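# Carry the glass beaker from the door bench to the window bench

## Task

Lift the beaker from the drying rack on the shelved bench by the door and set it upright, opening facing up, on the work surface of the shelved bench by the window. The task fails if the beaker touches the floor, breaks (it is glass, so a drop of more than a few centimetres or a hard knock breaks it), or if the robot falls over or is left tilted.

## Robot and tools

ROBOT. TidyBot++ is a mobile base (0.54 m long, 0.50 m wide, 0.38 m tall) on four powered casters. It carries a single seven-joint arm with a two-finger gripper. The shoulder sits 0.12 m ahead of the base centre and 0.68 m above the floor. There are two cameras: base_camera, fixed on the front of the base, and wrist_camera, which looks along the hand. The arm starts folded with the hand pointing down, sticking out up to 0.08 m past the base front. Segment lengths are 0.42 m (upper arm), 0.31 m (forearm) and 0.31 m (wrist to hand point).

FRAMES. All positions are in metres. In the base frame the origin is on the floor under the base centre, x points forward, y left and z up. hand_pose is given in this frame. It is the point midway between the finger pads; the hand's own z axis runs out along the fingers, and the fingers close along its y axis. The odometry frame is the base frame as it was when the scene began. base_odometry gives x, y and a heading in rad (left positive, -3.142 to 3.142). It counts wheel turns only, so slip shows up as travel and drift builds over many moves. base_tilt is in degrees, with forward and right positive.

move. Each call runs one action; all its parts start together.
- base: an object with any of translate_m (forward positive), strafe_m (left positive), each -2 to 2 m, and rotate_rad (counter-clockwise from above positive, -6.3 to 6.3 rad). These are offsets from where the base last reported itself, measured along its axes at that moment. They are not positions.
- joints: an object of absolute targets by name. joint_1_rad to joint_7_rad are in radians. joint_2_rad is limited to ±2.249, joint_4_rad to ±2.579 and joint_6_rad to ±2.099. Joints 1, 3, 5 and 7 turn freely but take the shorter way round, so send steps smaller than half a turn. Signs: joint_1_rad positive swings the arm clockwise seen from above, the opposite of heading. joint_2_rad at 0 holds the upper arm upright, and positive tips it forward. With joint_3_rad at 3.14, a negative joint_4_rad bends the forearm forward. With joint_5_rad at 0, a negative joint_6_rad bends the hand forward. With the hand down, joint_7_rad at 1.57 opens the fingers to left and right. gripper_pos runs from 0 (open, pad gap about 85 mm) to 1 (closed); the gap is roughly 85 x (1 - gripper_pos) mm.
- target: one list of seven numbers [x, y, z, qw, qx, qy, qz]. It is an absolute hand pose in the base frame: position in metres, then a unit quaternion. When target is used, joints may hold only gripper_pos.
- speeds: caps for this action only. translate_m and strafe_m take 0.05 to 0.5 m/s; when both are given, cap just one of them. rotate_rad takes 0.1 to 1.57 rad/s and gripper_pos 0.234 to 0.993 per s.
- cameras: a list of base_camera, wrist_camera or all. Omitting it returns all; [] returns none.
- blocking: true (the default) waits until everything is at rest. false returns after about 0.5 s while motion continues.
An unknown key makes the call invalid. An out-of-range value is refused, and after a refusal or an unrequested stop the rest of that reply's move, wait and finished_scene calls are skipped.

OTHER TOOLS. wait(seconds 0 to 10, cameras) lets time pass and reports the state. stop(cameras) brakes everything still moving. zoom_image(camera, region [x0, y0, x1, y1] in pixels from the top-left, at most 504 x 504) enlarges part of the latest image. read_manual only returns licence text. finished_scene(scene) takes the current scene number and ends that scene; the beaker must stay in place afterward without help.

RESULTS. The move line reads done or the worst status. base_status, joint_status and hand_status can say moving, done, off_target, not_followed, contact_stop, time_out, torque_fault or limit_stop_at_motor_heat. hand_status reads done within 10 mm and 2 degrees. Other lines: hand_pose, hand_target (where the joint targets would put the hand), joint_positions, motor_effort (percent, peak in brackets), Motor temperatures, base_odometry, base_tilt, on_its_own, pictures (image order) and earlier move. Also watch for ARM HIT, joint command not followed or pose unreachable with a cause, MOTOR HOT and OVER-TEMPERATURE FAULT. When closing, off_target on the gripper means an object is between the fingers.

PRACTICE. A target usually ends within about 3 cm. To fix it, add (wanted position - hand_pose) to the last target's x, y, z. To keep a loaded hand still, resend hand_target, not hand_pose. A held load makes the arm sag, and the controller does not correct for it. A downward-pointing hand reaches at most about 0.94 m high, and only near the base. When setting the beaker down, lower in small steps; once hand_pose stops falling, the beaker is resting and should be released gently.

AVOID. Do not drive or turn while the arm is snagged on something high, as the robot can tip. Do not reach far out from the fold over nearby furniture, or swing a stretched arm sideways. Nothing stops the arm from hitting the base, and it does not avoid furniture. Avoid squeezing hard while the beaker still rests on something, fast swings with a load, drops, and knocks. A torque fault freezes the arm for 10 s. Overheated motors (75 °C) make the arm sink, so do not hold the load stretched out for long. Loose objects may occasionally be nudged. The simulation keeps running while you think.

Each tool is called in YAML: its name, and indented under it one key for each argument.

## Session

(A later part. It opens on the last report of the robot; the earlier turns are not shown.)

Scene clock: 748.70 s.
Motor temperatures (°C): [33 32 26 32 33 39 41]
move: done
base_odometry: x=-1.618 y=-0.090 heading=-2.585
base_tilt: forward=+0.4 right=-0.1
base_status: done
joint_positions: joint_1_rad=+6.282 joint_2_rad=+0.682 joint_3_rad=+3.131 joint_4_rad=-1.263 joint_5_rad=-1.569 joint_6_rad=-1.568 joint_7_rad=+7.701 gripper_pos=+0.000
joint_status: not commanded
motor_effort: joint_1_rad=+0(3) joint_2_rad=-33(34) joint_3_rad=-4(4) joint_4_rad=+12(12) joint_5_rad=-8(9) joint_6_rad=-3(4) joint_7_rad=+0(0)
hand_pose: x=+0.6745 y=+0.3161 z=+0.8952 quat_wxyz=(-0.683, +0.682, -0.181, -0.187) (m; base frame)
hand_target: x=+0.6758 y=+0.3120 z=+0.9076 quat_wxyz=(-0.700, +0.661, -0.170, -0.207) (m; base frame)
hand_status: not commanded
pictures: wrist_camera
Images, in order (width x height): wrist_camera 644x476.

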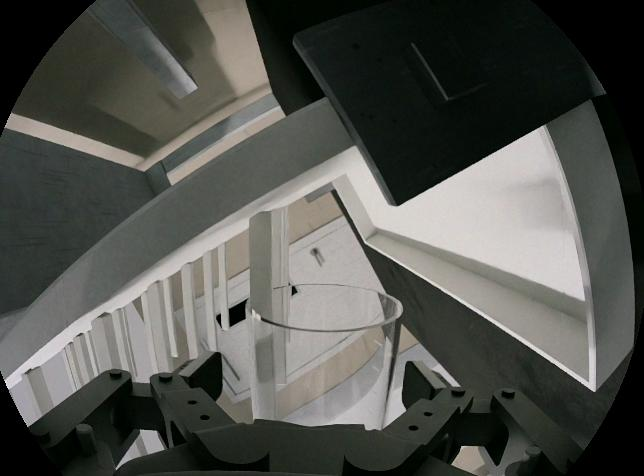

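move:
  base: {"strafe_m": 0.013}
  speeds: {"strafe_m": 0.05}
  joints: {"gripper_pos": 0.12}
  cameras: ["wrist_camera"]

zoom_image:
  camera: "wrist_camera"
  region: [180, 240, 460, 476]

Scene clock: 781.63 s.
Motor temperatures (°C): [33 32 26 32 33 39 41]
move: done
base_odometry: x=-1.611 y=-0.102 heading=-2.585
base_tilt: forward=+0.4 right=-0.1
base_status: done
joint_positions: joint_1_rad=+6.281 joint_2_rad=+0.683 joint_3_rad=+3.131 joint_4_rad=-1.263 joint_5_rad=-1.569 joint_6_rad=-1.568 joint_7_rad=+7.701 gripper_pos=+0.120
joint_status: all done
motor_effort: joint_1_rad=+0(3) joint_2_rad=-34(34) joint_3_rad=-4(5) joint_4_rad=+12(12) joint_5_rad=-9(10) joint_6_rad=-4(4) joint_7_rad=+0(0)
hand_pose: x=+0.6742 y=+0.3168 z=+0.8950 quat_wxyz=(-0.683, +0.682, -0.181, -0.188) (m; base frame)
hand_target: x=+0.6758 y=+0.3120 z=+0.9076 quat_wxyz=(-0.700, +0.661, -0.170, -0.207) (m; base frame)
hand_status: not commanded
pictures: wrist_camera
Images, in order (width x height): wrist_camera 644x476.

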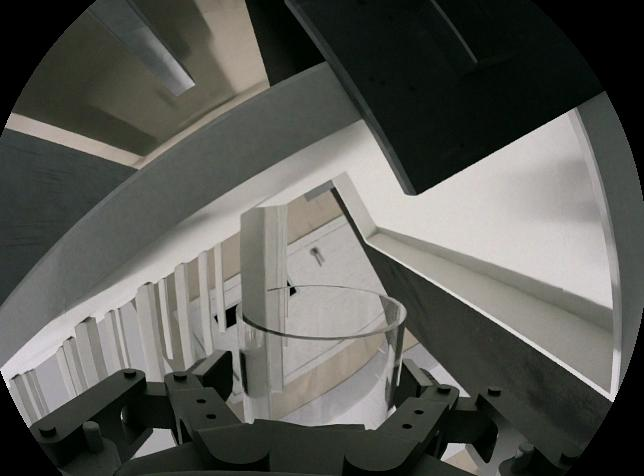

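Scaled by 1.800.

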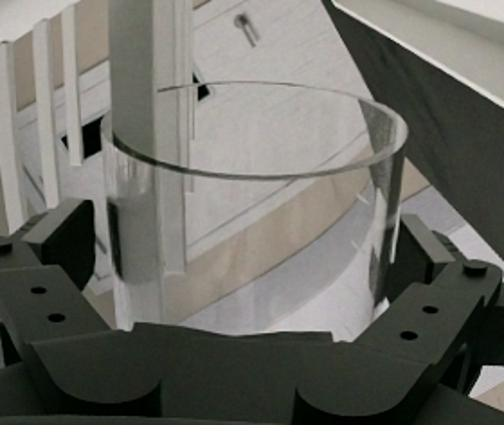

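move:
  joints: {"gripper_pos": 0.16}
  speeds: {"gripper_pos": 0.234}
  cameras: []

move:
  joints: {"gripper_pos": 0.18}
  speeds: {"gripper_pos": 0.234}
  cameras: []

move:
  joints: {"gripper_pos": 0.195}
  speeds: {"gripper_pos": 0.234}
  cameras: ["wrist_camera"]

Scene clock: 789.23 s.
Motor temperatures (°C): [33 32 26 32 33 39 41]
move: done
base_odometry: x=-1.611 y=-0.102 heading=-2.585
base_tilt: forward=+0.4 right=-0.1
base_status: not commanded
joint_positions: joint_1_rad=+6.281 joint_2_rad=+0.683 joint_3_rad=+3.131 joint_4_rad=-1.263 joint_5_rad=-1.569 joint_6_rad=-1.568 joint_7_rad=+7.701 gripper_pos=+0.160
joint_status: all done
motor_effort: joint_1_rad=+0(1) joint_2_rad=-34(34) joint_3_rad=-4(4) joint_4_rad=+12(12) joint_5_rad=-9(10) joint_6_rad=-3(3) joint_7_rad=+0(0)
hand_pose: x=+0.6742 y=+0.3168 z=+0.8949 quat_wxyz=(-0.683, +0.682, -0.181, -0.188) (m; base frame)
hand_target: x=+0.6758 y=+0.3120 z=+0.9076 quat_wxyz=(-0.700, +0.661, -0.170, -0.207) (m; base frame)
hand_status: not commanded
pictures: none
No camera images: "cameras" was empty.

Scene clock: 789.63 s.
Motor temperatures (°C): [33 32 26 32 33 39 41]
move: done
base_odometry: x=-1.611 y=-0.102 heading=-2.585
base_tilt: forward=+0.3 right=-0.1
base_status: not commanded
joint_positions: joint_1_rad=+6.281 joint_2_rad=+0.683 joint_3_rad=+3.131 joint_4_rad=-1.263 joint_5_rad=-1.569 joint_6_rad=-1.568 joint_7_rad=+7.701 gripper_pos=+0.180
joint_status: all done
motor_effort: joint_1_rad=-1(1) joint_2_rad=-33(35) joint_3_rad=-3(5) joint_4_rad=+12(12) joint_5_rad=-9(10) joint_6_rad=-3(4) joint_7_rad=+0(0)
hand_pose: x=+0.6742 y=+0.3168 z=+0.8949 quat_wxyz=(-0.683, +0.682, -0.181, -0.188) (m; base frame)
hand_target: x=+0.6758 y=+0.3120 z=+0.9076 quat_wxyz=(-0.700, +0.661, -0.170, -0.207) (m; base frame)
hand_status: not commanded
pictures: none
No camera images: "cameras" was empty.

Scene clock: 789.97 s.
Motor temperatures (°C): [33 32 26 32 33 39 41]
move: done
base_odometry: x=-1.611 y=-0.102 heading=-2.585
base_tilt: forward=+0.4 right=-0.1
base_status: not commanded
joint_positions: joint_1_rad=+6.281 joint_2_rad=+0.683 joint_3_rad=+3.131 joint_4_rad=-1.263 joint_5_rad=-1.569 joint_6_rad=-1.568 joint_7_rad=+7.701 gripper_pos=+0.196
joint_status: all done
motor_effort: joint_1_rad=-1(1) joint_2_rad=-34(34) joint_3_rad=-3(4) joint_4_rad=+12(12) joint_5_rad=-9(10) joint_6_rad=-3(4) joint_7_rad=+0(0)
hand_pose: x=+0.6742 y=+0.3168 z=+0.8949 quat_wxyz=(-0.683, +0.682, -0.181, -0.188) (m; base frame)
hand_target: x=+0.6758 y=+0.3120 z=+0.9076 quat_wxyz=(-0.700, +0.661, -0.170, -0.207) (m; base frame)
hand_status: not commanded
pictures: wrist_camera
Images, in order (width x height): wrist_camera 644x476.

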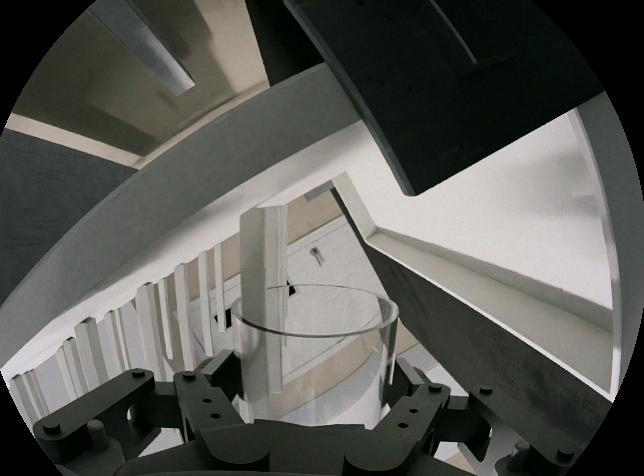

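move:
  joints: {"gripper_pos": 0.21}
  speeds: {"gripper_pos": 0.234}
  cameras: ["wrist_camera"]

zoom_image:
  camera: "wrist_camera"
  region: [180, 240, 460, 476]

Scene clock: 795.97 s.
Motor temperatures (°C): [33 32 26 32 33 39 41]
move: done
base_odometry: x=-1.611 y=-0.102 heading=-2.585
base_tilt: forward=+0.4 right=-0.1
base_status: not commanded
joint_positions: joint_1_rad=+6.281 joint_2_rad=+0.683 joint_3_rad=+3.131 joint_4_rad=-1.263 joint_5_rad=-1.569 joint_6_rad=-1.568 joint_7_rad=+7.701 gripper_pos=+0.206
joint_status: all done
motor_effort: joint_1_rad=+0(1) joint_2_rad=-33(34) joint_3_rad=-5(5) joint_4_rad=+12(12) joint_5_rad=-9(10) joint_6_rad=-4(4) joint_7_rad=+0(0)
hand_pose: x=+0.6742 y=+0.3168 z=+0.8949 quat_wxyz=(-0.683, +0.682, -0.181, -0.188) (m; base frame)
hand_target: x=+0.6758 y=+0.3120 z=+0.9076 quat_wxyz=(-0.700, +0.661, -0.170, -0.207) (m; base frame)
hand_status: not commanded
pictures: wrist_camera
Images, in order (width x height): wrist_camera 644x476.

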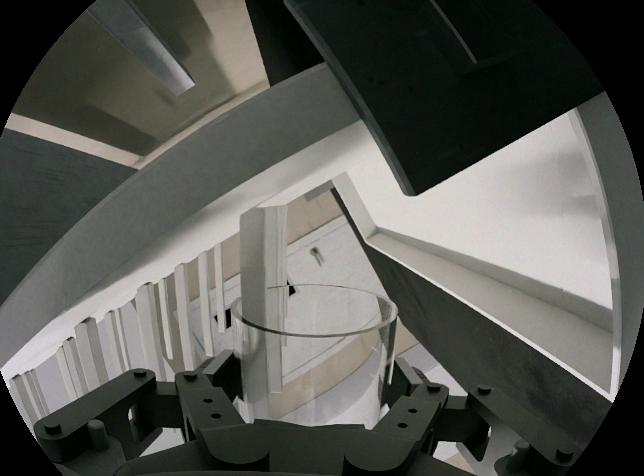

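Scaled by 1.800.

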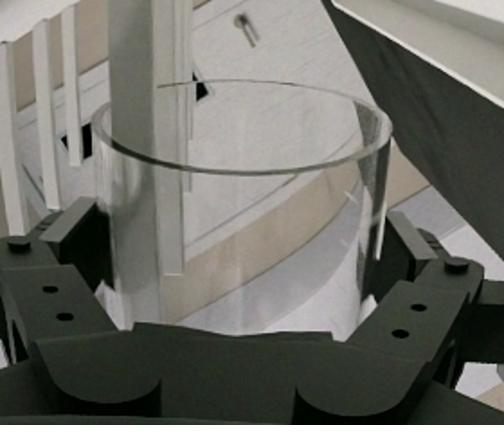

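move:
  joints: {"gripper_pos": 0.215}
  speeds: {"gripper_pos": 0.234}
  cameras: []

move:
  joints: {"joint_2_rad": 0.576, "joint_4_rad": -1.357}
  cameras: ["wrist_camera"]

Scene clock: 830.97 s.
Motor temperatures (°C): [33 32 26 32 33 39 41]
move: done
base_odometry: x=-1.611 y=-0.102 heading=-2.585
base_tilt: forward=+0.4 right=-0.1
base_status: not commanded
joint_positions: joint_1_rad=+6.281 joint_2_rad=+0.683 joint_3_rad=+3.131 joint_4_rad=-1.263 joint_5_rad=-1.569 joint_6_rad=-1.568 joint_7_rad=+7.701 gripper_pos=+0.211
joint_status: all done
motor_effort: joint_1_rad=-1(1) joint_2_rad=-33(35) joint_3_rad=-4(4) joint_4_rad=+12(12) joint_5_rad=-10(10) joint_6_rad=-3(4) joint_7_rad=+0(0)
hand_pose: x=+0.6742 y=+0.3168 z=+0.8949 quat_wxyz=(-0.683, +0.682, -0.181, -0.188) (m; base frame)
hand_target: x=+0.6758 y=+0.3120 z=+0.9076 quat_wxyz=(-0.700, +0.661, -0.170, -0.207) (m; base frame)
hand_status: not commanded
pictures: none
No camera images: "cameras" was empty.

Scene clock: 832.00 s.
Motor temperatures (°C): [33 32 26 32 33 39 41]
move: done
base_odometry: x=-1.612 y=-0.102 heading=-2.585
base_tilt: forward=+0.4 right=-0.1
base_status: not commanded
joint_positions: joint_1_rad=+6.282 joint_2_rad=+0.628 joint_3_rad=+3.131 joint_4_rad=-1.336 joint_5_rad=-1.576 joint_6_rad=-1.571 joint_7_rad=+7.701 gripper_pos=+0.213
joint_status: all done
motor_effort: joint_1_rad=+0(3) joint_2_rad=-32(36) joint_3_rad=-4(5) joint_4_rad=+12(13) joint_5_rad=-10(10) joint_6_rad=-4(6) joint_7_rad=+0(0)
hand_pose: x=+0.6542 y=+0.3161 z=+0.9058 quat_wxyz=(-0.684, +0.678, -0.187, -0.194) (m; base frame)
hand_target: x=+0.6308 y=+0.3120 z=+0.9444 quat_wxyz=(-0.701, +0.662, -0.167, -0.204) (m; base frame)
hand_status: not commanded
pictures: wrist_camera
Images, in order (width x height): wrist_camera 644x476.

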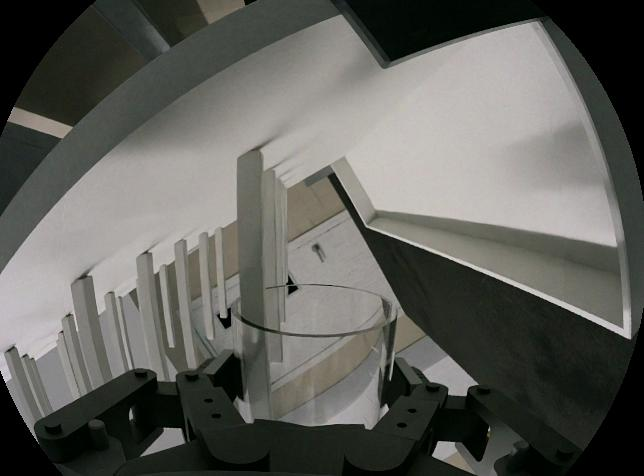

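move:
  joints: {"joint_2_rad": 0.48, "joint_4_rad": -1.424}
  cameras: ["wrist_camera"]

move:
  joints: {"joint_2_rad": 0.36, "joint_4_rad": -1.526, "joint_7_rad": 1.34}
  cameras: ["wrist_camera"]

Scene clock: 840.83 s.
Motor temperatures (°C): [33 32 26 32 33 39 41]
move: done
base_odometry: x=-1.612 y=-0.102 heading=-2.585
base_tilt: forward=+0.4 right=-0.1
base_status: not commanded
joint_positions: joint_1_rad=+6.282 joint_2_rad=+0.529 joint_3_rad=+3.131 joint_4_rad=-1.403 joint_5_rad=-1.576 joint_6_rad=-1.571 joint_7_rad=+7.701 gripper_pos=+0.213
joint_status: all done
motor_effort: joint_1_rad=-1(1) joint_2_rad=-30(35) joint_3_rad=-3(5) joint_4_rad=+12(13) joint_5_rad=-10(10) joint_6_rad=-3(5) joint_7_rad=+0(0)
hand_pose: x=+0.6227 y=+0.3161 z=+0.9379 quat_wxyz=(-0.687, +0.681, -0.176, -0.184) (m; base frame)
hand_target: x=+0.5984 y=+0.3120 z=+0.9729 quat_wxyz=(-0.703, +0.665, -0.157, -0.195) (m; base frame)
hand_status: not commanded
pictures: wrist_camera
Images, in order (width x height): wrist_camera 644x476.

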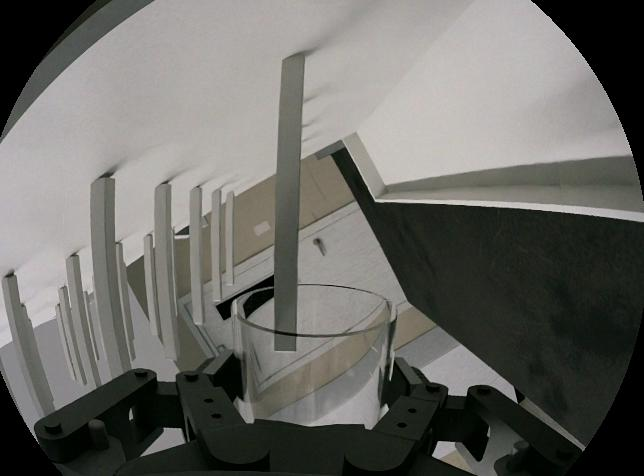

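Scene clock: 842.07 s.
Motor temperatures (°C): [33 32 26 32 33 39 41]
move: done
base_odometry: x=-1.612 y=-0.102 heading=-2.585
base_tilt: forward=+0.4 right=-0.1
base_status: not commanded
joint_positions: joint_1_rad=+6.282 joint_2_rad=+0.404 joint_3_rad=+3.131 joint_4_rad=-1.504 joint_5_rad=-1.576 joint_6_rad=-1.571 joint_7_rad=+7.684 gripper_pos=+0.213
joint_status: all done
motor_effort: joint_1_rad=-1(1) joint_2_rad=-27(32) joint_3_rad=-3(4) joint_4_rad=+12(14) joint_5_rad=-9(10) joint_6_rad=-3(4) joint_7_rad=+0(1)
hand_pose: x=+0.5780 y=+0.3161 z=+0.9682 quat_wxyz=(-0.687, +0.682, -0.173, -0.181) (m; base frame)
hand_target: x=+0.5538 y=+0.3120 z=+0.9986 quat_wxyz=(-0.699, +0.662, -0.170, -0.210) (m; base frame)
hand_status: not commanded
pictures: wrist_camera
Images, in order (width x height): wrist_camera 644x476.

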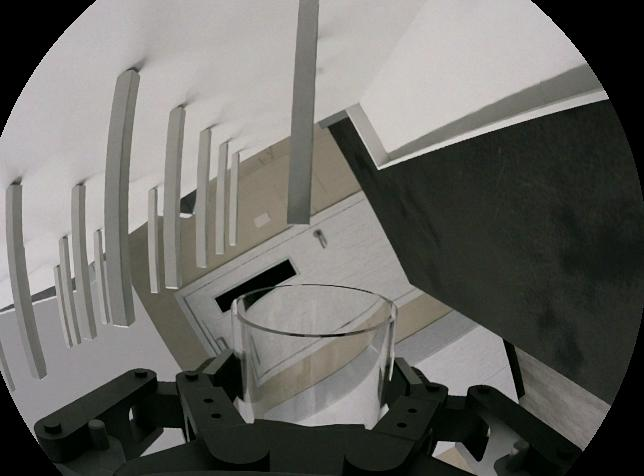

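move:
  base: {"translate_m": -0.5}
  cameras: ["wrist_camera"]

move:
  joints: {"joint_1_rad": 6.283, "joint_2_rad": -0.4, "joint_3_rad": 3.14, "joint_4_rad": -2.4, "joint_5_rad": 0.0, "joint_6_rad": 0.5, "joint_7_rad": 1.57}
  cameras: ["wrist_camera"]

Scene clock: 864.57 s.
Motor temperatures (°C): [33 32 26 32 33 39 41]
move: done
base_odometry: x=-1.187 y=+0.162 heading=-2.586
base_tilt: forward=+0.4 right=-0.1
base_status: done
joint_positions: joint_1_rad=+6.282 joint_2_rad=+0.394 joint_3_rad=+3.131 joint_4_rad=-1.507 joint_5_rad=-1.576 joint_6_rad=-1.574 joint_7_rad=+7.684 gripper_pos=+0.213
joint_status: not commanded
motor_effort: joint_1_rad=+0(1) joint_2_rad=-26(29) joint_3_rad=-2(3) joint_4_rad=+12(13) joint_5_rad=-10(10) joint_6_rad=-3(4) joint_7_rad=+0(0)
hand_pose: x=+0.5740 y=+0.3161 z=+0.9719 quat_wxyz=(-0.687, +0.683, -0.170, -0.180) (m; base frame)
hand_target: x=+0.5538 y=+0.3120 z=+0.9986 quat_wxyz=(-0.699, +0.662, -0.170, -0.210) (m; base frame)
hand_status: not commanded
pictures: wrist_camera
Images, in order (width x height): wrist_camera 644x476.

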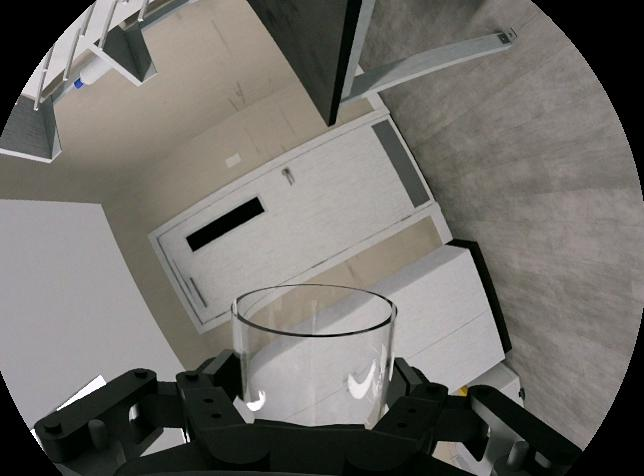

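Scene clock: 867.53 s.
Motor temperatures (°C): [33 32 26 32 33 39 41]
move: done
base_odometry: x=-1.187 y=+0.162 heading=-2.586
base_tilt: forward=+0.3 right=-0.1
base_status: not commanded
joint_positions: joint_1_rad=+6.282 joint_2_rad=-0.373 joint_3_rad=+3.131 joint_4_rad=-2.379 joint_5_rad=-0.045 joint_6_rad=+0.418 joint_7_rad=+7.787 gripper_pos=+0.213
joint_status: all done
motor_effort: joint_1_rad=+0(2) joint_2_rad=-7(27) joint_3_rad=+0(4) joint_4_rad=+17(18) joint_5_rad=+0(10) joint_6_rad=+11(11) joint_7_rad=+0(1)
hand_pose: x=+0.5620 y=+0.0013 z=+0.9357 quat_wxyz=(-0.034, +0.712, -0.040, +0.700) (m; base frame)
hand_target: x=+0.5515 y=+0.0022 z=+0.9605 quat_wxyz=(-0.001, +0.682, +0.001, +0.732) (m; base frame)
hand_status: not commanded
pictures: wrist_camera
Images, in order (width x height): wrist_camera 644x476.

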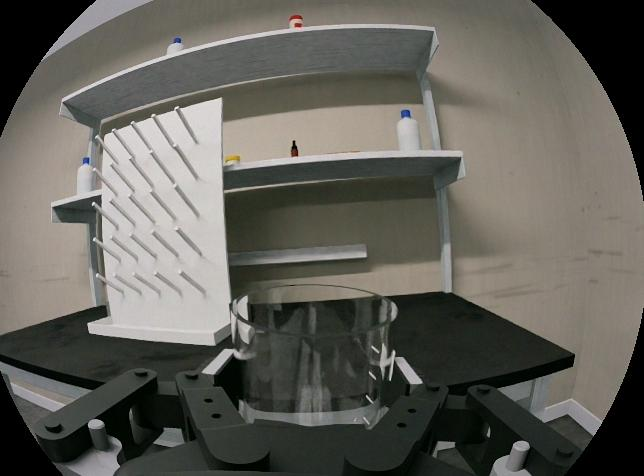

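move:
  base: {"rotate_rad": 2.586}
  joints: {"joint_5_rad": 0.05, "joint_7_rad": 1.634}

Scene clock: 895.57 s.
Motor temperatures (°C): [33 32 26 32 32 39 41]
move: done
base_odometry: x=-1.187 y=+0.162 heading=+0.000
base_tilt: forward=+0.4 right=-0.1
base_status: done
joint_positions: joint_1_rad=+6.282 joint_2_rad=-0.373 joint_3_rad=+3.133 joint_4_rad=-2.379 joint_5_rad=+0.013 joint_6_rad=+0.422 joint_7_rad=+7.863 gripper_pos=+0.213
joint_status: all done
motor_effort: joint_1_rad=-1(2) joint_2_rad=-8(9) joint_3_rad=+1(2) joint_4_rad=+17(17) joint_5_rad=+0(1) joint_6_rad=+10(11) joint_7_rad=+0(1)
hand_pose: x=+0.5619 y=+0.0080 z=+0.9370 quat_wxyz=(+0.003, +0.712, +0.014, +0.702) (m; base frame)
hand_target: x=+0.5514 y=+0.0097 z=+0.9604 quat_wxyz=(+0.031, +0.680, +0.046, +0.731) (m; base frame)
hand_status: not commanded
pictures: base_camera, wrist_camera
Images, in order (width x height): base_camera 644x364, wrist_camera 644x476.

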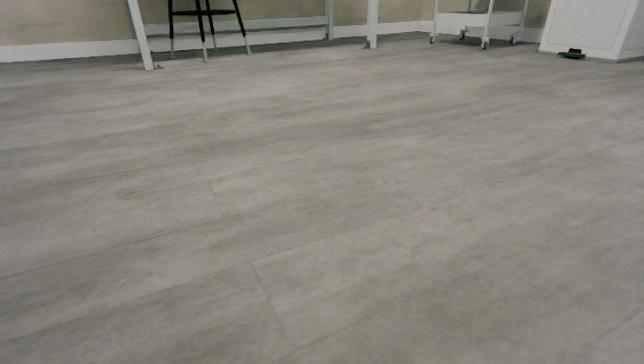

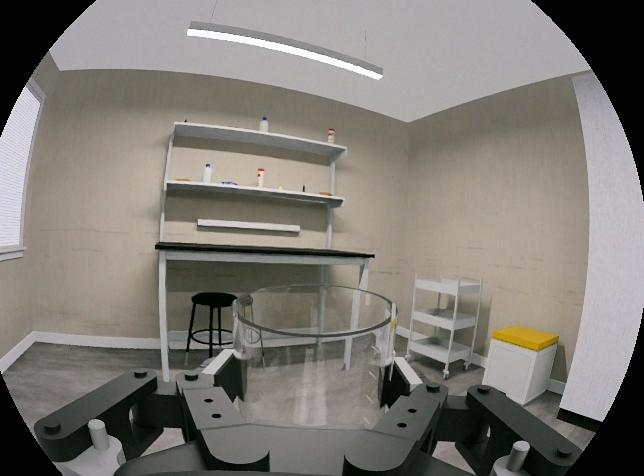

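move:
  base: {"translate_m": 1.767, "strafe_m": -0.408, "rotate_rad": 0.557}
  joints: {"joint_2_rad": 0.083, "joint_4_rad": -2.192, "joint_6_rad": 0.77}

Scene clock: 932.37 s.
Motor temperatures (°C): [33 32 26 32 32 39 41]
move: done
base_odometry: x=+0.580 y=-0.246 heading=+0.557
base_tilt: forward=+0.3 right=-0.1
base_status: done
joint_positions: joint_1_rad=+6.282 joint_2_rad=+0.069 joint_3_rad=+3.133 joint_4_rad=-2.235 joint_5_rad=+0.015 joint_6_rad=+0.692 joint_7_rad=+7.863 gripper_pos=+0.213
joint_status: all done
motor_effort: joint_1_rad=+0(2) joint_2_rad=-18(20) joint_3_rad=+0(2) joint_4_rad=+14(18) joint_5_rad=+0(1) joint_6_rad=+10(11) joint_7_rad=+0(0)
hand_pose: x=+0.6924 y=+0.0097 z=+0.8789 quat_wxyz=(+0.000, +0.721, +0.014, +0.693) (m; base frame)
hand_target: x=+0.7039 y=+0.0132 z=+0.9178 quat_wxyz=(+0.024, +0.682, +0.047, +0.729) (m; base frame)
hand_status: not commanded
pictures: base_camera, wrist_camera
Images, in order (width x height): base_camera 644x364, wrist_camera 644x476.

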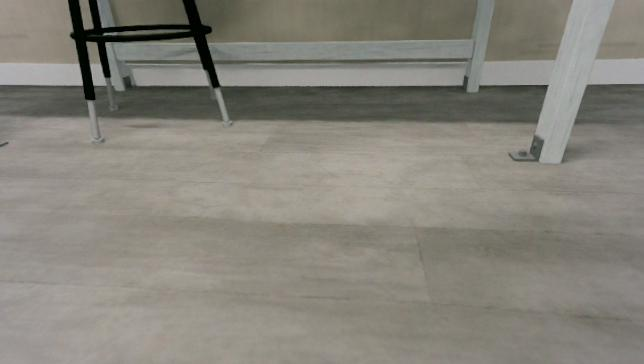

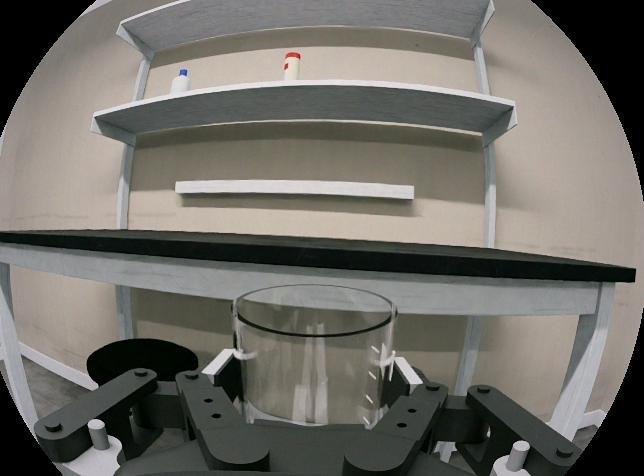

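move:
  joints: {"joint_2_rad": -0.13, "joint_4_rad": -1.70, "joint_6_rad": 0.0}

Scene clock: 952.70 s.
Motor temperatures (°C): [33 31 26 32 32 39 41]
move: done
base_odometry: x=+0.580 y=-0.246 heading=+0.557
base_tilt: forward=+0.3 right=-0.1
base_status: not commanded
joint_positions: joint_1_rad=+6.282 joint_2_rad=-0.093 joint_3_rad=+3.133 joint_4_rad=-1.746 joint_5_rad=+0.015 joint_6_rad=+0.063 joint_7_rad=+7.863 gripper_pos=+0.213
joint_status: all done
motor_effort: joint_1_rad=+0(1) joint_2_rad=-17(21) joint_3_rad=+0(1) joint_4_rad=+18(19) joint_5_rad=+0(1) joint_6_rad=+10(12) joint_7_rad=+0(0)
hand_pose: x=+0.7043 y=+0.0076 z=+1.0692 quat_wxyz=(+0.005, +0.714, +0.013, +0.700) (m; base frame)
hand_target: x=+0.6901 y=+0.0024 z=+1.0995 quat_wxyz=(+0.039, +0.706, +0.041, +0.706) (m; base frame)
hand_status: not commanded
pictures: base_camera, wrist_camera
Images, in order (width x height): base_camera 644x364, wrist_camera 644x476.

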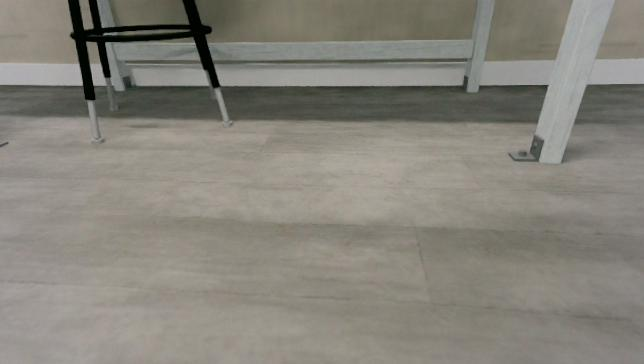

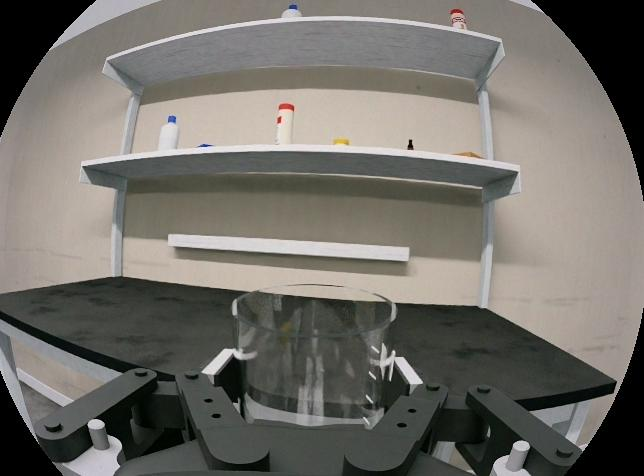

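move:
  joints: {"joint_2_rad": -0.02, "joint_4_rad": -1.985, "joint_6_rad": 0.395}
  cameras: []

move:
  base: {"translate_m": 0.33}
  speeds: {"translate_m": 0.25}

Scene clock: 980.10 s.
Motor temperatures (°C): [32 31 26 32 32 39 40]
move: done
base_odometry: x=+0.580 y=-0.246 heading=+0.557
base_tilt: forward=+0.4 right=-0.1
base_status: not commanded
joint_positions: joint_1_rad=+6.282 joint_2_rad=-0.031 joint_3_rad=+3.133 joint_4_rad=-1.971 joint_5_rad=+0.015 joint_6_rad=+0.314 joint_7_rad=+7.863 gripper_pos=+0.213
joint_status: all done
motor_effort: joint_1_rad=+0(1) joint_2_rad=-18(20) joint_3_rad=+0(1) joint_4_rad=+17(19) joint_5_rad=+0(1) joint_6_rad=+10(12) joint_7_rad=+0(0)
hand_pose: x=+0.7099 y=+0.0086 z=+0.9720 quat_wxyz=(+0.003, +0.726, +0.014, +0.687) (m; base frame)
hand_target: x=+0.7120 y=+0.0084 z=+0.9818 quat_wxyz=(+0.031, +0.705, +0.046, +0.707) (m; base frame)
hand_status: not commanded
pictures: none
No camera images: "cameras" was empty.

Scene clock: 982.20 s.
Motor temperatures (°C): [32 31 26 32 32 39 40]
move: done
base_odometry: x=+0.861 y=-0.072 heading=+0.557
base_tilt: forward=+0.4 right=-0.1
base_status: done
joint_positions: joint_1_rad=+6.282 joint_2_rad=-0.040 joint_3_rad=+3.133 joint_4_rad=-1.970 joint_5_rad=+0.015 joint_6_rad=+0.357 joint_7_rad=+7.863 gripper_pos=+0.213
joint_status: not commanded
motor_effort: joint_1_rad=-1(1) joint_2_rad=-15(19) joint_3_rad=+0(2) joint_4_rad=+15(18) joint_5_rad=+0(1) joint_6_rad=+8(11) joint_7_rad=+0(0)
hand_pose: x=+0.7075 y=+0.0087 z=+0.9913 quat_wxyz=(+0.003, +0.708, +0.014, +0.706) (m; base frame)
hand_target: x=+0.7120 y=+0.0084 z=+0.9818 quat_wxyz=(+0.031, +0.705, +0.046, +0.707) (m; base frame)
hand_status: not commanded
pictures: base_camera, wrist_camera
Images, in order (width x height): base_camera 644x364, wrist_camera 644x476.

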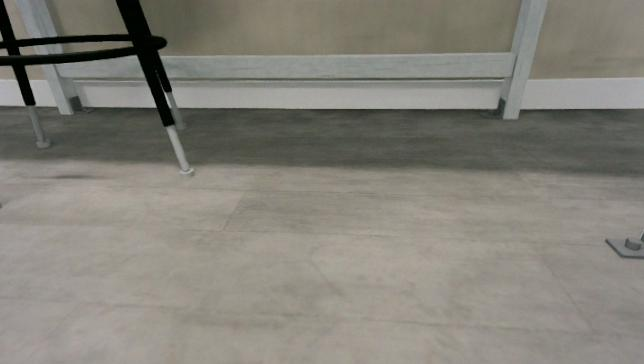

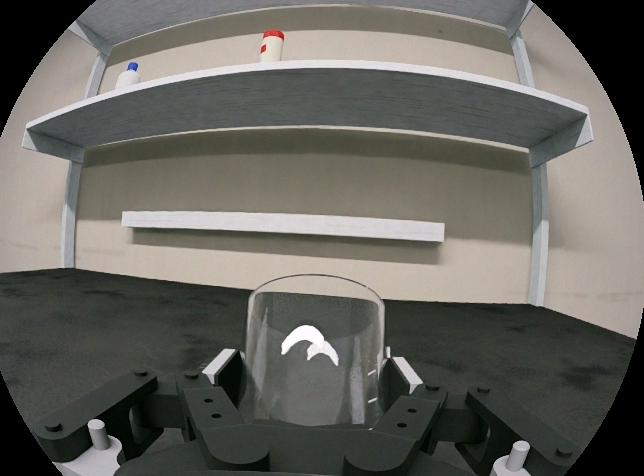

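zoom_image:
  camera: "wrist_camera"
  region: [200, 240, 440, 440]

Scaled by 2.100.

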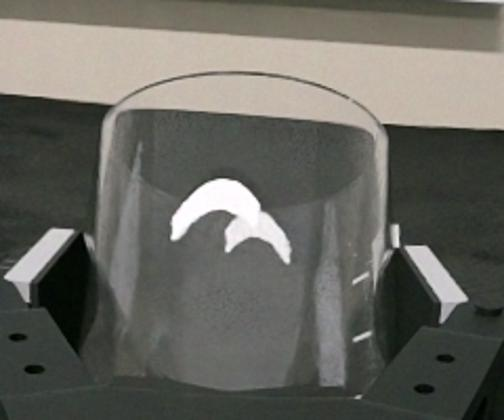

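move:
  base: {"translate_m": -0.03}
  speeds: {"translate_m": 0.05}
  cameras: ["wrist_camera"]

zoom_image:
  camera: "wrist_camera"
  region: [200, 240, 440, 440]

Scene clock: 1025.27 s.
Motor temperatures (°C): [32 31 26 32 32 38 40]
move: done
base_odometry: x=+0.835 y=-0.088 heading=+0.557
base_tilt: forward=+0.4 right=-0.1
base_status: done
joint_positions: joint_1_rad=+6.282 joint_2_rad=-0.040 joint_3_rad=+3.133 joint_4_rad=-1.970 joint_5_rad=+0.015 joint_6_rad=+0.357 joint_7_rad=+7.863 gripper_pos=+0.213
joint_status: not commanded
motor_effort: joint_1_rad=+0(2) joint_2_rad=-16(19) joint_3_rad=+0(1) joint_4_rad=+15(17) joint_5_rad=+0(0) joint_6_rad=+8(10) joint_7_rad=+0(0)
hand_pose: x=+0.7076 y=+0.0087 z=+0.9913 quat_wxyz=(+0.003, +0.708, +0.014, +0.707) (m; base frame)
hand_target: x=+0.7120 y=+0.0084 z=+0.9818 quat_wxyz=(+0.031, +0.705, +0.046, +0.707) (m; base frame)
hand_status: not commanded
pictures: wrist_camera
Images, in order (width x height): wrist_camera 644x476.

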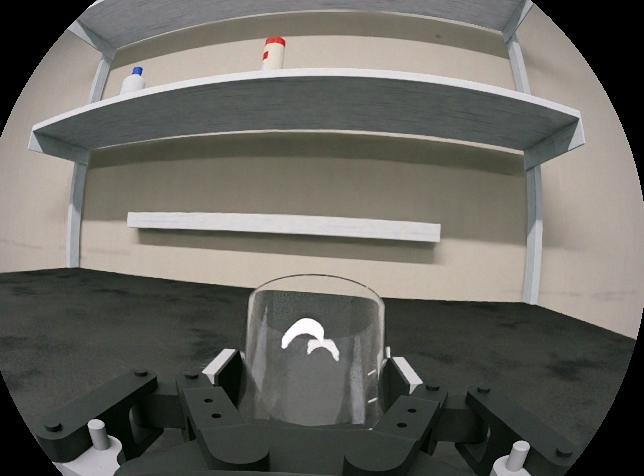

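Scaled by 2.100.

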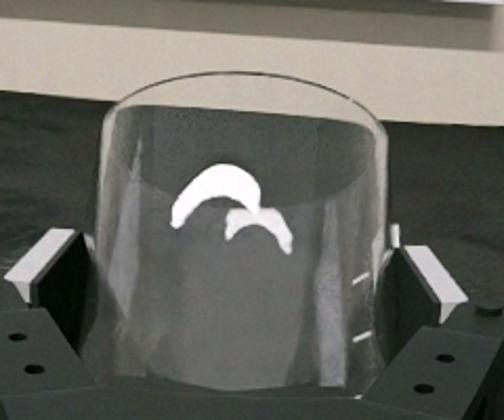

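move:
  base: {"translate_m": 0.06}
  speeds: {"translate_m": 0.1}
  cameras: []

move:
  joints: {"joint_2_rad": 0.0, "joint_4_rad": -2.02, "joint_6_rad": 0.46}
  cameras: ["wrist_camera"]

Scene clock: 1042.37 s.
Motor temperatures (°C): [32 31 26 32 32 38 40]
move: done
base_odometry: x=+0.886 y=-0.056 heading=+0.557
base_tilt: forward=+0.4 right=-0.1
base_status: done
joint_positions: joint_1_rad=+6.282 joint_2_rad=-0.040 joint_3_rad=+3.133 joint_4_rad=-1.970 joint_5_rad=+0.015 joint_6_rad=+0.358 joint_7_rad=+7.863 gripper_pos=+0.213
joint_status: not commanded
motor_effort: joint_1_rad=+0(2) joint_2_rad=-15(17) joint_3_rad=+0(1) joint_4_rad=+14(17) joint_5_rad=+0(0) joint_6_rad=+7(10) joint_7_rad=+0(0)
hand_pose: x=+0.7077 y=+0.0087 z=+0.9912 quat_wxyz=(+0.003, +0.707, +0.014, +0.707) (m; base frame)
hand_target: x=+0.7120 y=+0.0084 z=+0.9818 quat_wxyz=(+0.031, +0.705, +0.046, +0.707) (m; base frame)
hand_status: not commanded
pictures: none
No camera images: "cameras" was empty.

Scene clock: 1043.03 s.
Motor temperatures (°C): [32 31 26 32 32 38 40]
move: done
base_odometry: x=+0.886 y=-0.056 heading=+0.557
base_tilt: forward=+0.4 right=-0.1
base_status: not commanded
joint_positions: joint_1_rad=+6.282 joint_2_rad=-0.034 joint_3_rad=+3.133 joint_4_rad=-1.992 joint_5_rad=+0.015 joint_6_rad=+0.411 joint_7_rad=+7.863 gripper_pos=+0.213
joint_status: all done
motor_effort: joint_1_rad=+0(1) joint_2_rad=-15(17) joint_3_rad=+0(1) joint_4_rad=+14(17) joint_5_rad=+0(1) joint_6_rad=+8(9) joint_7_rad=+0(0)
hand_pose: x=+0.7069 y=+0.0089 z=+0.9913 quat_wxyz=(+0.003, +0.698, +0.014, +0.716) (m; base frame)
hand_target: x=+0.7133 y=+0.0093 z=+0.9692 quat_wxyz=(+0.030, +0.702, +0.046, +0.710) (m; base frame)
hand_status: not commanded
pictures: wrist_camera
Images, in order (width x height): wrist_camera 644x476.

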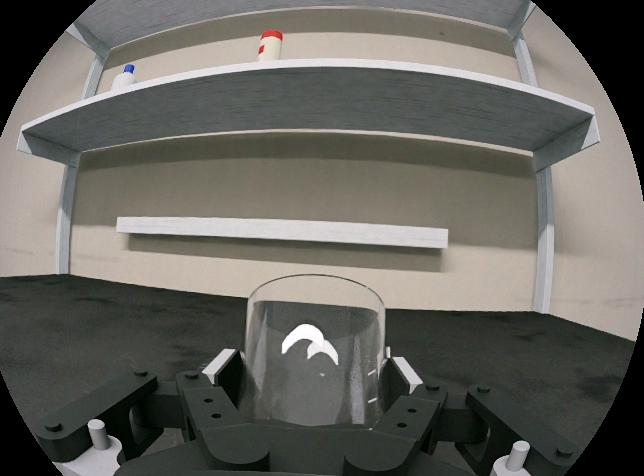

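move:
  joints: {"joint_2_rad": 0.025, "joint_4_rad": -2.06, "joint_6_rad": 0.46}
  cameras: []

move:
  joints: {"joint_2_rad": 0.04, "joint_4_rad": -2.085, "joint_6_rad": 0.48}
  cameras: ["wrist_camera"]

Scene clock: 1052.63 s.
Motor temperatures (°C): [32 31 26 32 32 38 40]
move: done
base_odometry: x=+0.886 y=-0.056 heading=+0.557
base_tilt: forward=+0.3 right=-0.1
base_status: not commanded
joint_positions: joint_1_rad=+6.282 joint_2_rad=-0.032 joint_3_rad=+3.133 joint_4_rad=-2.003 joint_5_rad=+0.015 joint_6_rad=+0.435 joint_7_rad=+7.863 gripper_pos=+0.213
joint_status: all done
motor_effort: joint_1_rad=-1(2) joint_2_rad=-12(15) joint_3_rad=-1(2) joint_4_rad=+12(16) joint_5_rad=+0(1) joint_6_rad=+4(9) joint_7_rad=+0(0)
hand_pose: x=+0.7061 y=+0.0090 z=+0.9908 quat_wxyz=(+0.003, +0.694, +0.014, +0.719) (m; base frame)
hand_target: x=+0.7139 y=+0.0093 z=+0.9308 quat_wxyz=(+0.028, +0.725, +0.047, +0.687) (m; base frame)
hand_status: not commanded
pictures: none
No camera images: "cameras" was empty.

Scene clock: 1053.23 s.
Motor temperatures (°C): [32 31 26 32 32 38 40]
move: off_target
base_odometry: x=+0.886 y=-0.056 heading=+0.557
base_tilt: forward=+0.4 right=-0.1
base_status: not commanded
joint_positions: joint_1_rad=+6.282 joint_2_rad=-0.028 joint_3_rad=+3.133 joint_4_rad=-2.017 joint_5_rad=+0.015 joint_6_rad=+0.470 joint_7_rad=+7.863 gripper_pos=+0.213
joint_status: joint_4_rad off_target (ended at -2.017, target -2.085); the others done
motor_effort: joint_1_rad=-1(3) joint_2_rad=-10(13) joint_3_rad=-1(1) joint_4_rad=+9(12) joint_5_rad=+0(1) joint_6_rad=+3(5) joint_7_rad=+0(0)
hand_pose: x=+0.7051 y=+0.0092 z=+0.9906 quat_wxyz=(+0.002, +0.689, +0.014, +0.725) (m; base frame)
hand_target: x=+0.7134 y=+0.0096 z=+0.9135 quat_wxyz=(+0.028, +0.731, +0.048, +0.680) (m; base frame)
hand_status: not commanded
pictures: wrist_camera
Images, in order (width x height): wrist_camera 644x476.

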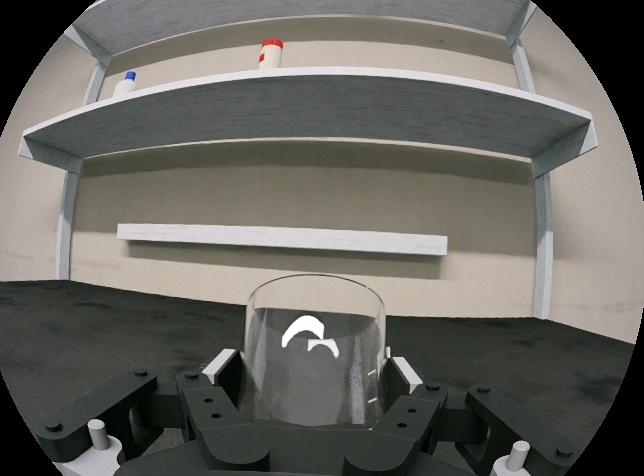

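move:
  joints: {"gripper_pos": 0.208}
  speeds: {"gripper_pos": 0.234}
  cameras: ["wrist_camera"]

move:
  base: {"translate_m": -0.03}
  speeds: {"translate_m": 0.05}
  cameras: ["wrist_camera"]

Scene clock: 1082.63 s.
Motor temperatures (°C): [32 31 26 32 32 38 40]
move: done
base_odometry: x=+0.886 y=-0.056 heading=+0.557
base_tilt: forward=+0.4 right=-0.1
base_status: not commanded
joint_positions: joint_1_rad=+6.282 joint_2_rad=-0.028 joint_3_rad=+3.133 joint_4_rad=-2.017 joint_5_rad=+0.015 joint_6_rad=+0.470 joint_7_rad=+7.863 gripper_pos=+0.206
joint_status: all done
motor_effort: joint_1_rad=-1(1) joint_2_rad=-10(11) joint_3_rad=+0(1) joint_4_rad=+9(9) joint_5_rad=+0(1) joint_6_rad=+2(3) joint_7_rad=+0(0)
hand_pose: x=+0.7051 y=+0.0092 z=+0.9905 quat_wxyz=(+0.002, +0.689, +0.014, +0.725) (m; base frame)
hand_target: x=+0.7134 y=+0.0096 z=+0.9135 quat_wxyz=(+0.028, +0.731, +0.048, +0.680) (m; base frame)
hand_status: not commanded
pictures: wrist_camera
Images, in order (width x height): wrist_camera 644x476.

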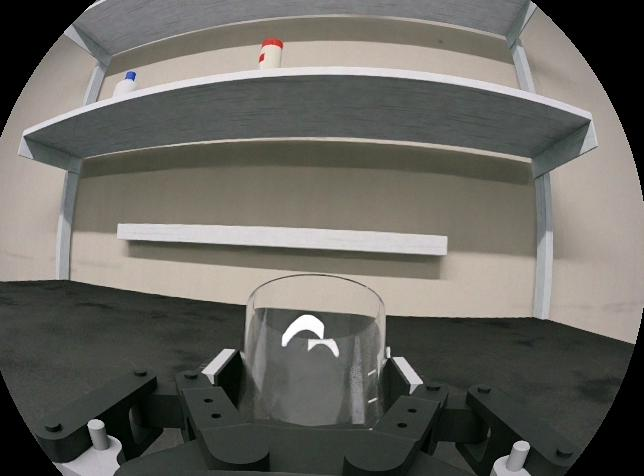

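Scene clock: 1083.67 s.
Motor temperatures (°C): [32 31 26 32 32 38 40]
move: done
base_odometry: x=+0.861 y=-0.072 heading=+0.557
base_tilt: forward=+0.4 right=-0.1
base_status: done
joint_positions: joint_1_rad=+6.282 joint_2_rad=-0.014 joint_3_rad=+3.133 joint_4_rad=-2.035 joint_5_rad=+0.015 joint_6_rad=+0.475 joint_7_rad=+7.863 gripper_pos=+0.206
joint_status: not commanded
motor_effort: joint_1_rad=+1(2) joint_2_rad=-13(15) joint_3_rad=+1(1) joint_4_rad=+10(13) joint_5_rad=+0(1) joint_6_rad=+3(7) joint_7_rad=+1(1)
hand_pose: x=+0.7071 y=+0.0091 z=+0.9735 quat_wxyz=(+0.002, +0.698, +0.014, +0.716) (m; base frame)
hand_target: x=+0.7134 y=+0.0096 z=+0.9135 quat_wxyz=(+0.028, +0.731, +0.048, +0.680) (m; base frame)
hand_status: not commanded
pictures: wrist_camera
Images, in order (width x height): wrist_camera 644x476.

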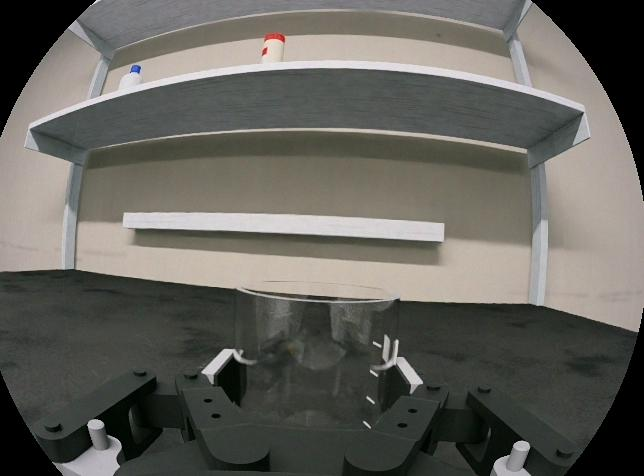

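move:
  base: {"translate_m": -0.01}
  speeds: {"translate_m": 0.05}
  cameras: ["wrist_camera"]

zoom_image:
  camera: "wrist_camera"
  region: [200, 240, 440, 440]

Scene clock: 1091.67 s.
Motor temperatures (°C): [32 30 26 32 32 38 40]
move: done
base_odometry: x=+0.852 y=-0.077 heading=+0.557
base_tilt: forward=+0.4 right=-0.1
base_status: done
joint_positions: joint_1_rad=+6.282 joint_2_rad=-0.014 joint_3_rad=+3.133 joint_4_rad=-2.035 joint_5_rad=+0.015 joint_6_rad=+0.476 joint_7_rad=+7.863 gripper_pos=+0.206
joint_status: not commanded
motor_effort: joint_1_rad=+0(1) joint_2_rad=-11(14) joint_3_rad=+0(1) joint_4_rad=+10(11) joint_5_rad=+0(1) joint_6_rad=+2(4) joint_7_rad=+1(1)
hand_pose: x=+0.7072 y=+0.0092 z=+0.9734 quat_wxyz=(+0.002, +0.698, +0.014, +0.716) (m; base frame)
hand_target: x=+0.7134 y=+0.0096 z=+0.9135 quat_wxyz=(+0.028, +0.731, +0.048, +0.680) (m; base frame)
hand_status: not commanded
pictures: wrist_camera
Images, in order (width x height): wrist_camera 644x476.

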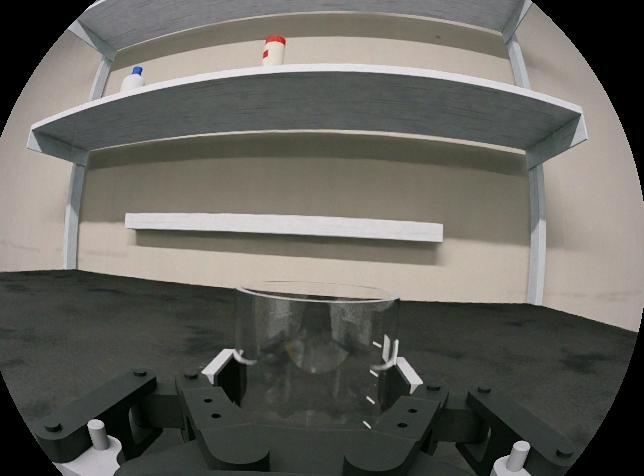

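Scaled by 2.100.

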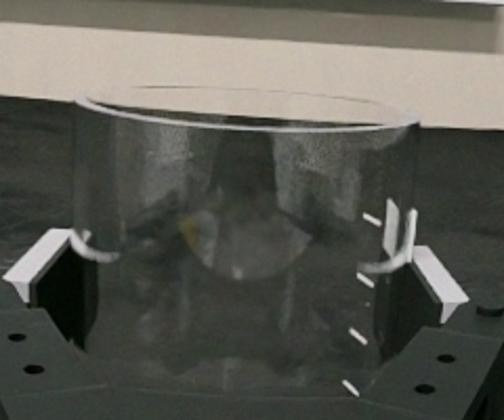

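move:
  joints: {"joint_2_rad": -0.014, "joint_4_rad": -2.035, "joint_6_rad": 0.45}
  cameras: ["wrist_camera"]

move:
  joints: {"gripper_pos": 0.15}
  speeds: {"gripper_pos": 0.234}
  cameras: ["wrist_camera"]

Scene clock: 1107.70 s.
Motor temperatures (°C): [32 30 26 31 32 38 40]
move: done
base_odometry: x=+0.852 y=-0.077 heading=+0.557
base_tilt: forward=+0.4 right=-0.1
base_status: not commanded
joint_positions: joint_1_rad=+6.282 joint_2_rad=-0.014 joint_3_rad=+3.133 joint_4_rad=-2.035 joint_5_rad=+0.015 joint_6_rad=+0.476 joint_7_rad=+7.863 gripper_pos=+0.206
joint_status: all done
motor_effort: joint_1_rad=+0(1) joint_2_rad=-14(15) joint_3_rad=+1(1) joint_4_rad=+12(13) joint_5_rad=+0(1) joint_6_rad=+6(7) joint_7_rad=+0(1)
hand_pose: x=+0.7070 y=+0.0092 z=+0.9740 quat_wxyz=(+0.002, +0.698, +0.014, +0.716) (m; base frame)
hand_target: x=+0.7073 y=+0.0092 z=+0.9655 quat_wxyz=(+0.030, +0.706, +0.047, +0.706) (m; base frame)
hand_status: not commanded
pictures: wrist_camera
Images, in order (width x height): wrist_camera 644x476.

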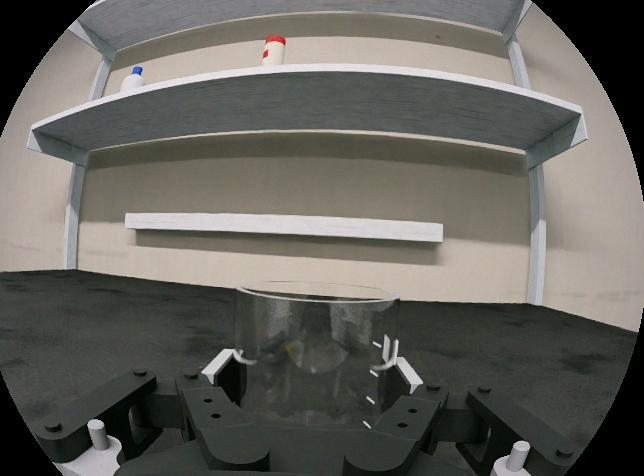

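Scene clock: 1108.27 s.
Motor temperatures (°C): [32 30 26 31 32 38 40]
move: done
base_odometry: x=+0.852 y=-0.077 heading=+0.557
base_tilt: forward=+0.4 right=-0.1
base_status: not commanded
joint_positions: joint_1_rad=+6.282 joint_2_rad=-0.014 joint_3_rad=+3.133 joint_4_rad=-2.035 joint_5_rad=+0.015 joint_6_rad=+0.476 joint_7_rad=+7.863 gripper_pos=+0.152
joint_status: all done
motor_effort: joint_1_rad=+0(1) joint_2_rad=-17(18) joint_3_rad=+1(1) joint_4_rad=+16(16) joint_5_rad=+0(1) joint_6_rad=+10(10) joint_7_rad=+0(0)
hand_pose: x=+0.7070 y=+0.0092 z=+0.9739 quat_wxyz=(+0.002, +0.698, +0.014, +0.716) (m; base frame)
hand_target: x=+0.7073 y=+0.0092 z=+0.9655 quat_wxyz=(+0.030, +0.706, +0.047, +0.706) (m; base frame)
hand_status: not commanded
pictures: wrist_camera
Images, in order (width x height): wrist_camera 644x476.

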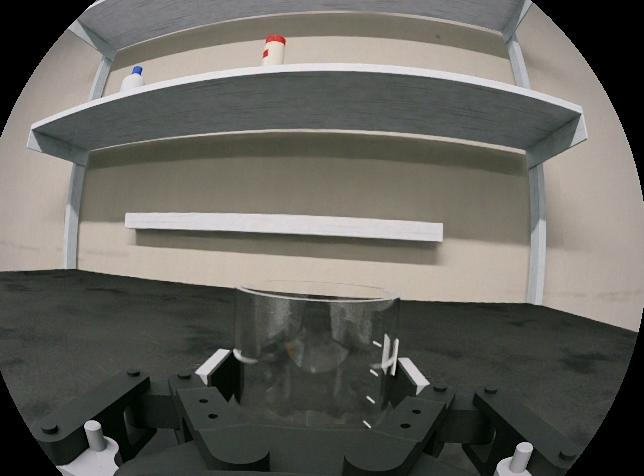

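move:
  joints: {"gripper_pos": 0.0}
  cameras: []

move:
  base: {"translate_m": -0.3}
  speeds: {"translate_m": 0.2}
  cameras: ["wrist_camera"]

Scene clock: 1114.20 s.
Motor temperatures (°C): [32 30 26 31 32 38 40]
move: done
base_odometry: x=+0.852 y=-0.077 heading=+0.557
base_tilt: forward=+0.4 right=-0.1
base_status: not commanded
joint_positions: joint_1_rad=+6.282 joint_2_rad=-0.014 joint_3_rad=+3.133 joint_4_rad=-2.035 joint_5_rad=+0.015 joint_6_rad=+0.476 joint_7_rad=+7.863 gripper_pos=+0.000
joint_status: all done
motor_effort: joint_1_rad=-1(1) joint_2_rad=-17(18) joint_3_rad=+0(1) joint_4_rad=+16(16) joint_5_rad=+0(0) joint_6_rad=+9(10) joint_7_rad=+0(0)
hand_pose: x=+0.7070 y=+0.0092 z=+0.9739 quat_wxyz=(+0.002, +0.698, +0.014, +0.716) (m; base frame)
hand_target: x=+0.7073 y=+0.0092 z=+0.9655 quat_wxyz=(+0.030, +0.706, +0.047, +0.706) (m; base frame)
hand_status: not commanded
pictures: none
No camera images: "cameras" was empty.

Scene clock: 1116.43 s.
Motor temperatures (°C): [32 30 26 31 32 38 40]
move: done
base_odometry: x=+0.597 y=-0.236 heading=+0.557
base_tilt: forward=+0.4 right=-0.1
base_status: done
joint_positions: joint_1_rad=+6.282 joint_2_rad=-0.014 joint_3_rad=+3.133 joint_4_rad=-2.035 joint_5_rad=+0.015 joint_6_rad=+0.476 joint_7_rad=+7.863 gripper_pos=+0.000
joint_status: not commanded
motor_effort: joint_1_rad=+0(1) joint_2_rad=-16(21) joint_3_rad=+0(1) joint_4_rad=+16(17) joint_5_rad=+0(1) joint_6_rad=+10(10) joint_7_rad=+0(0)
hand_pose: x=+0.7071 y=+0.0091 z=+0.9737 quat_wxyz=(+0.002, +0.698, +0.014, +0.716) (m; base frame)
hand_target: x=+0.7073 y=+0.0092 z=+0.9655 quat_wxyz=(+0.030, +0.706, +0.047, +0.706) (m; base frame)
hand_status: not commanded
pictures: wrist_camera
Images, in order (width x height): wrist_camera 644x476.

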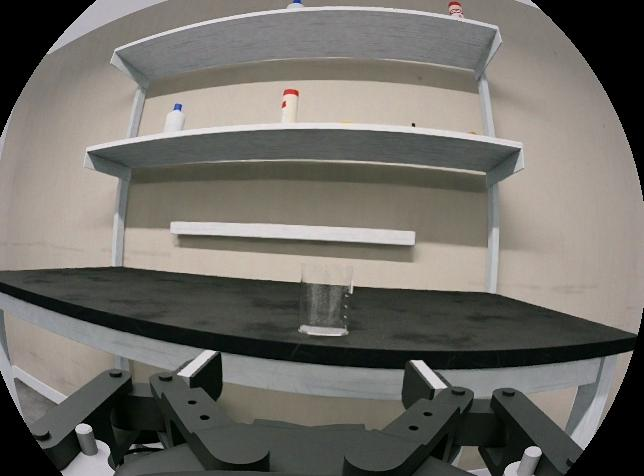

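finished_scene:
  scene: 1

The scene is finished: the task was done.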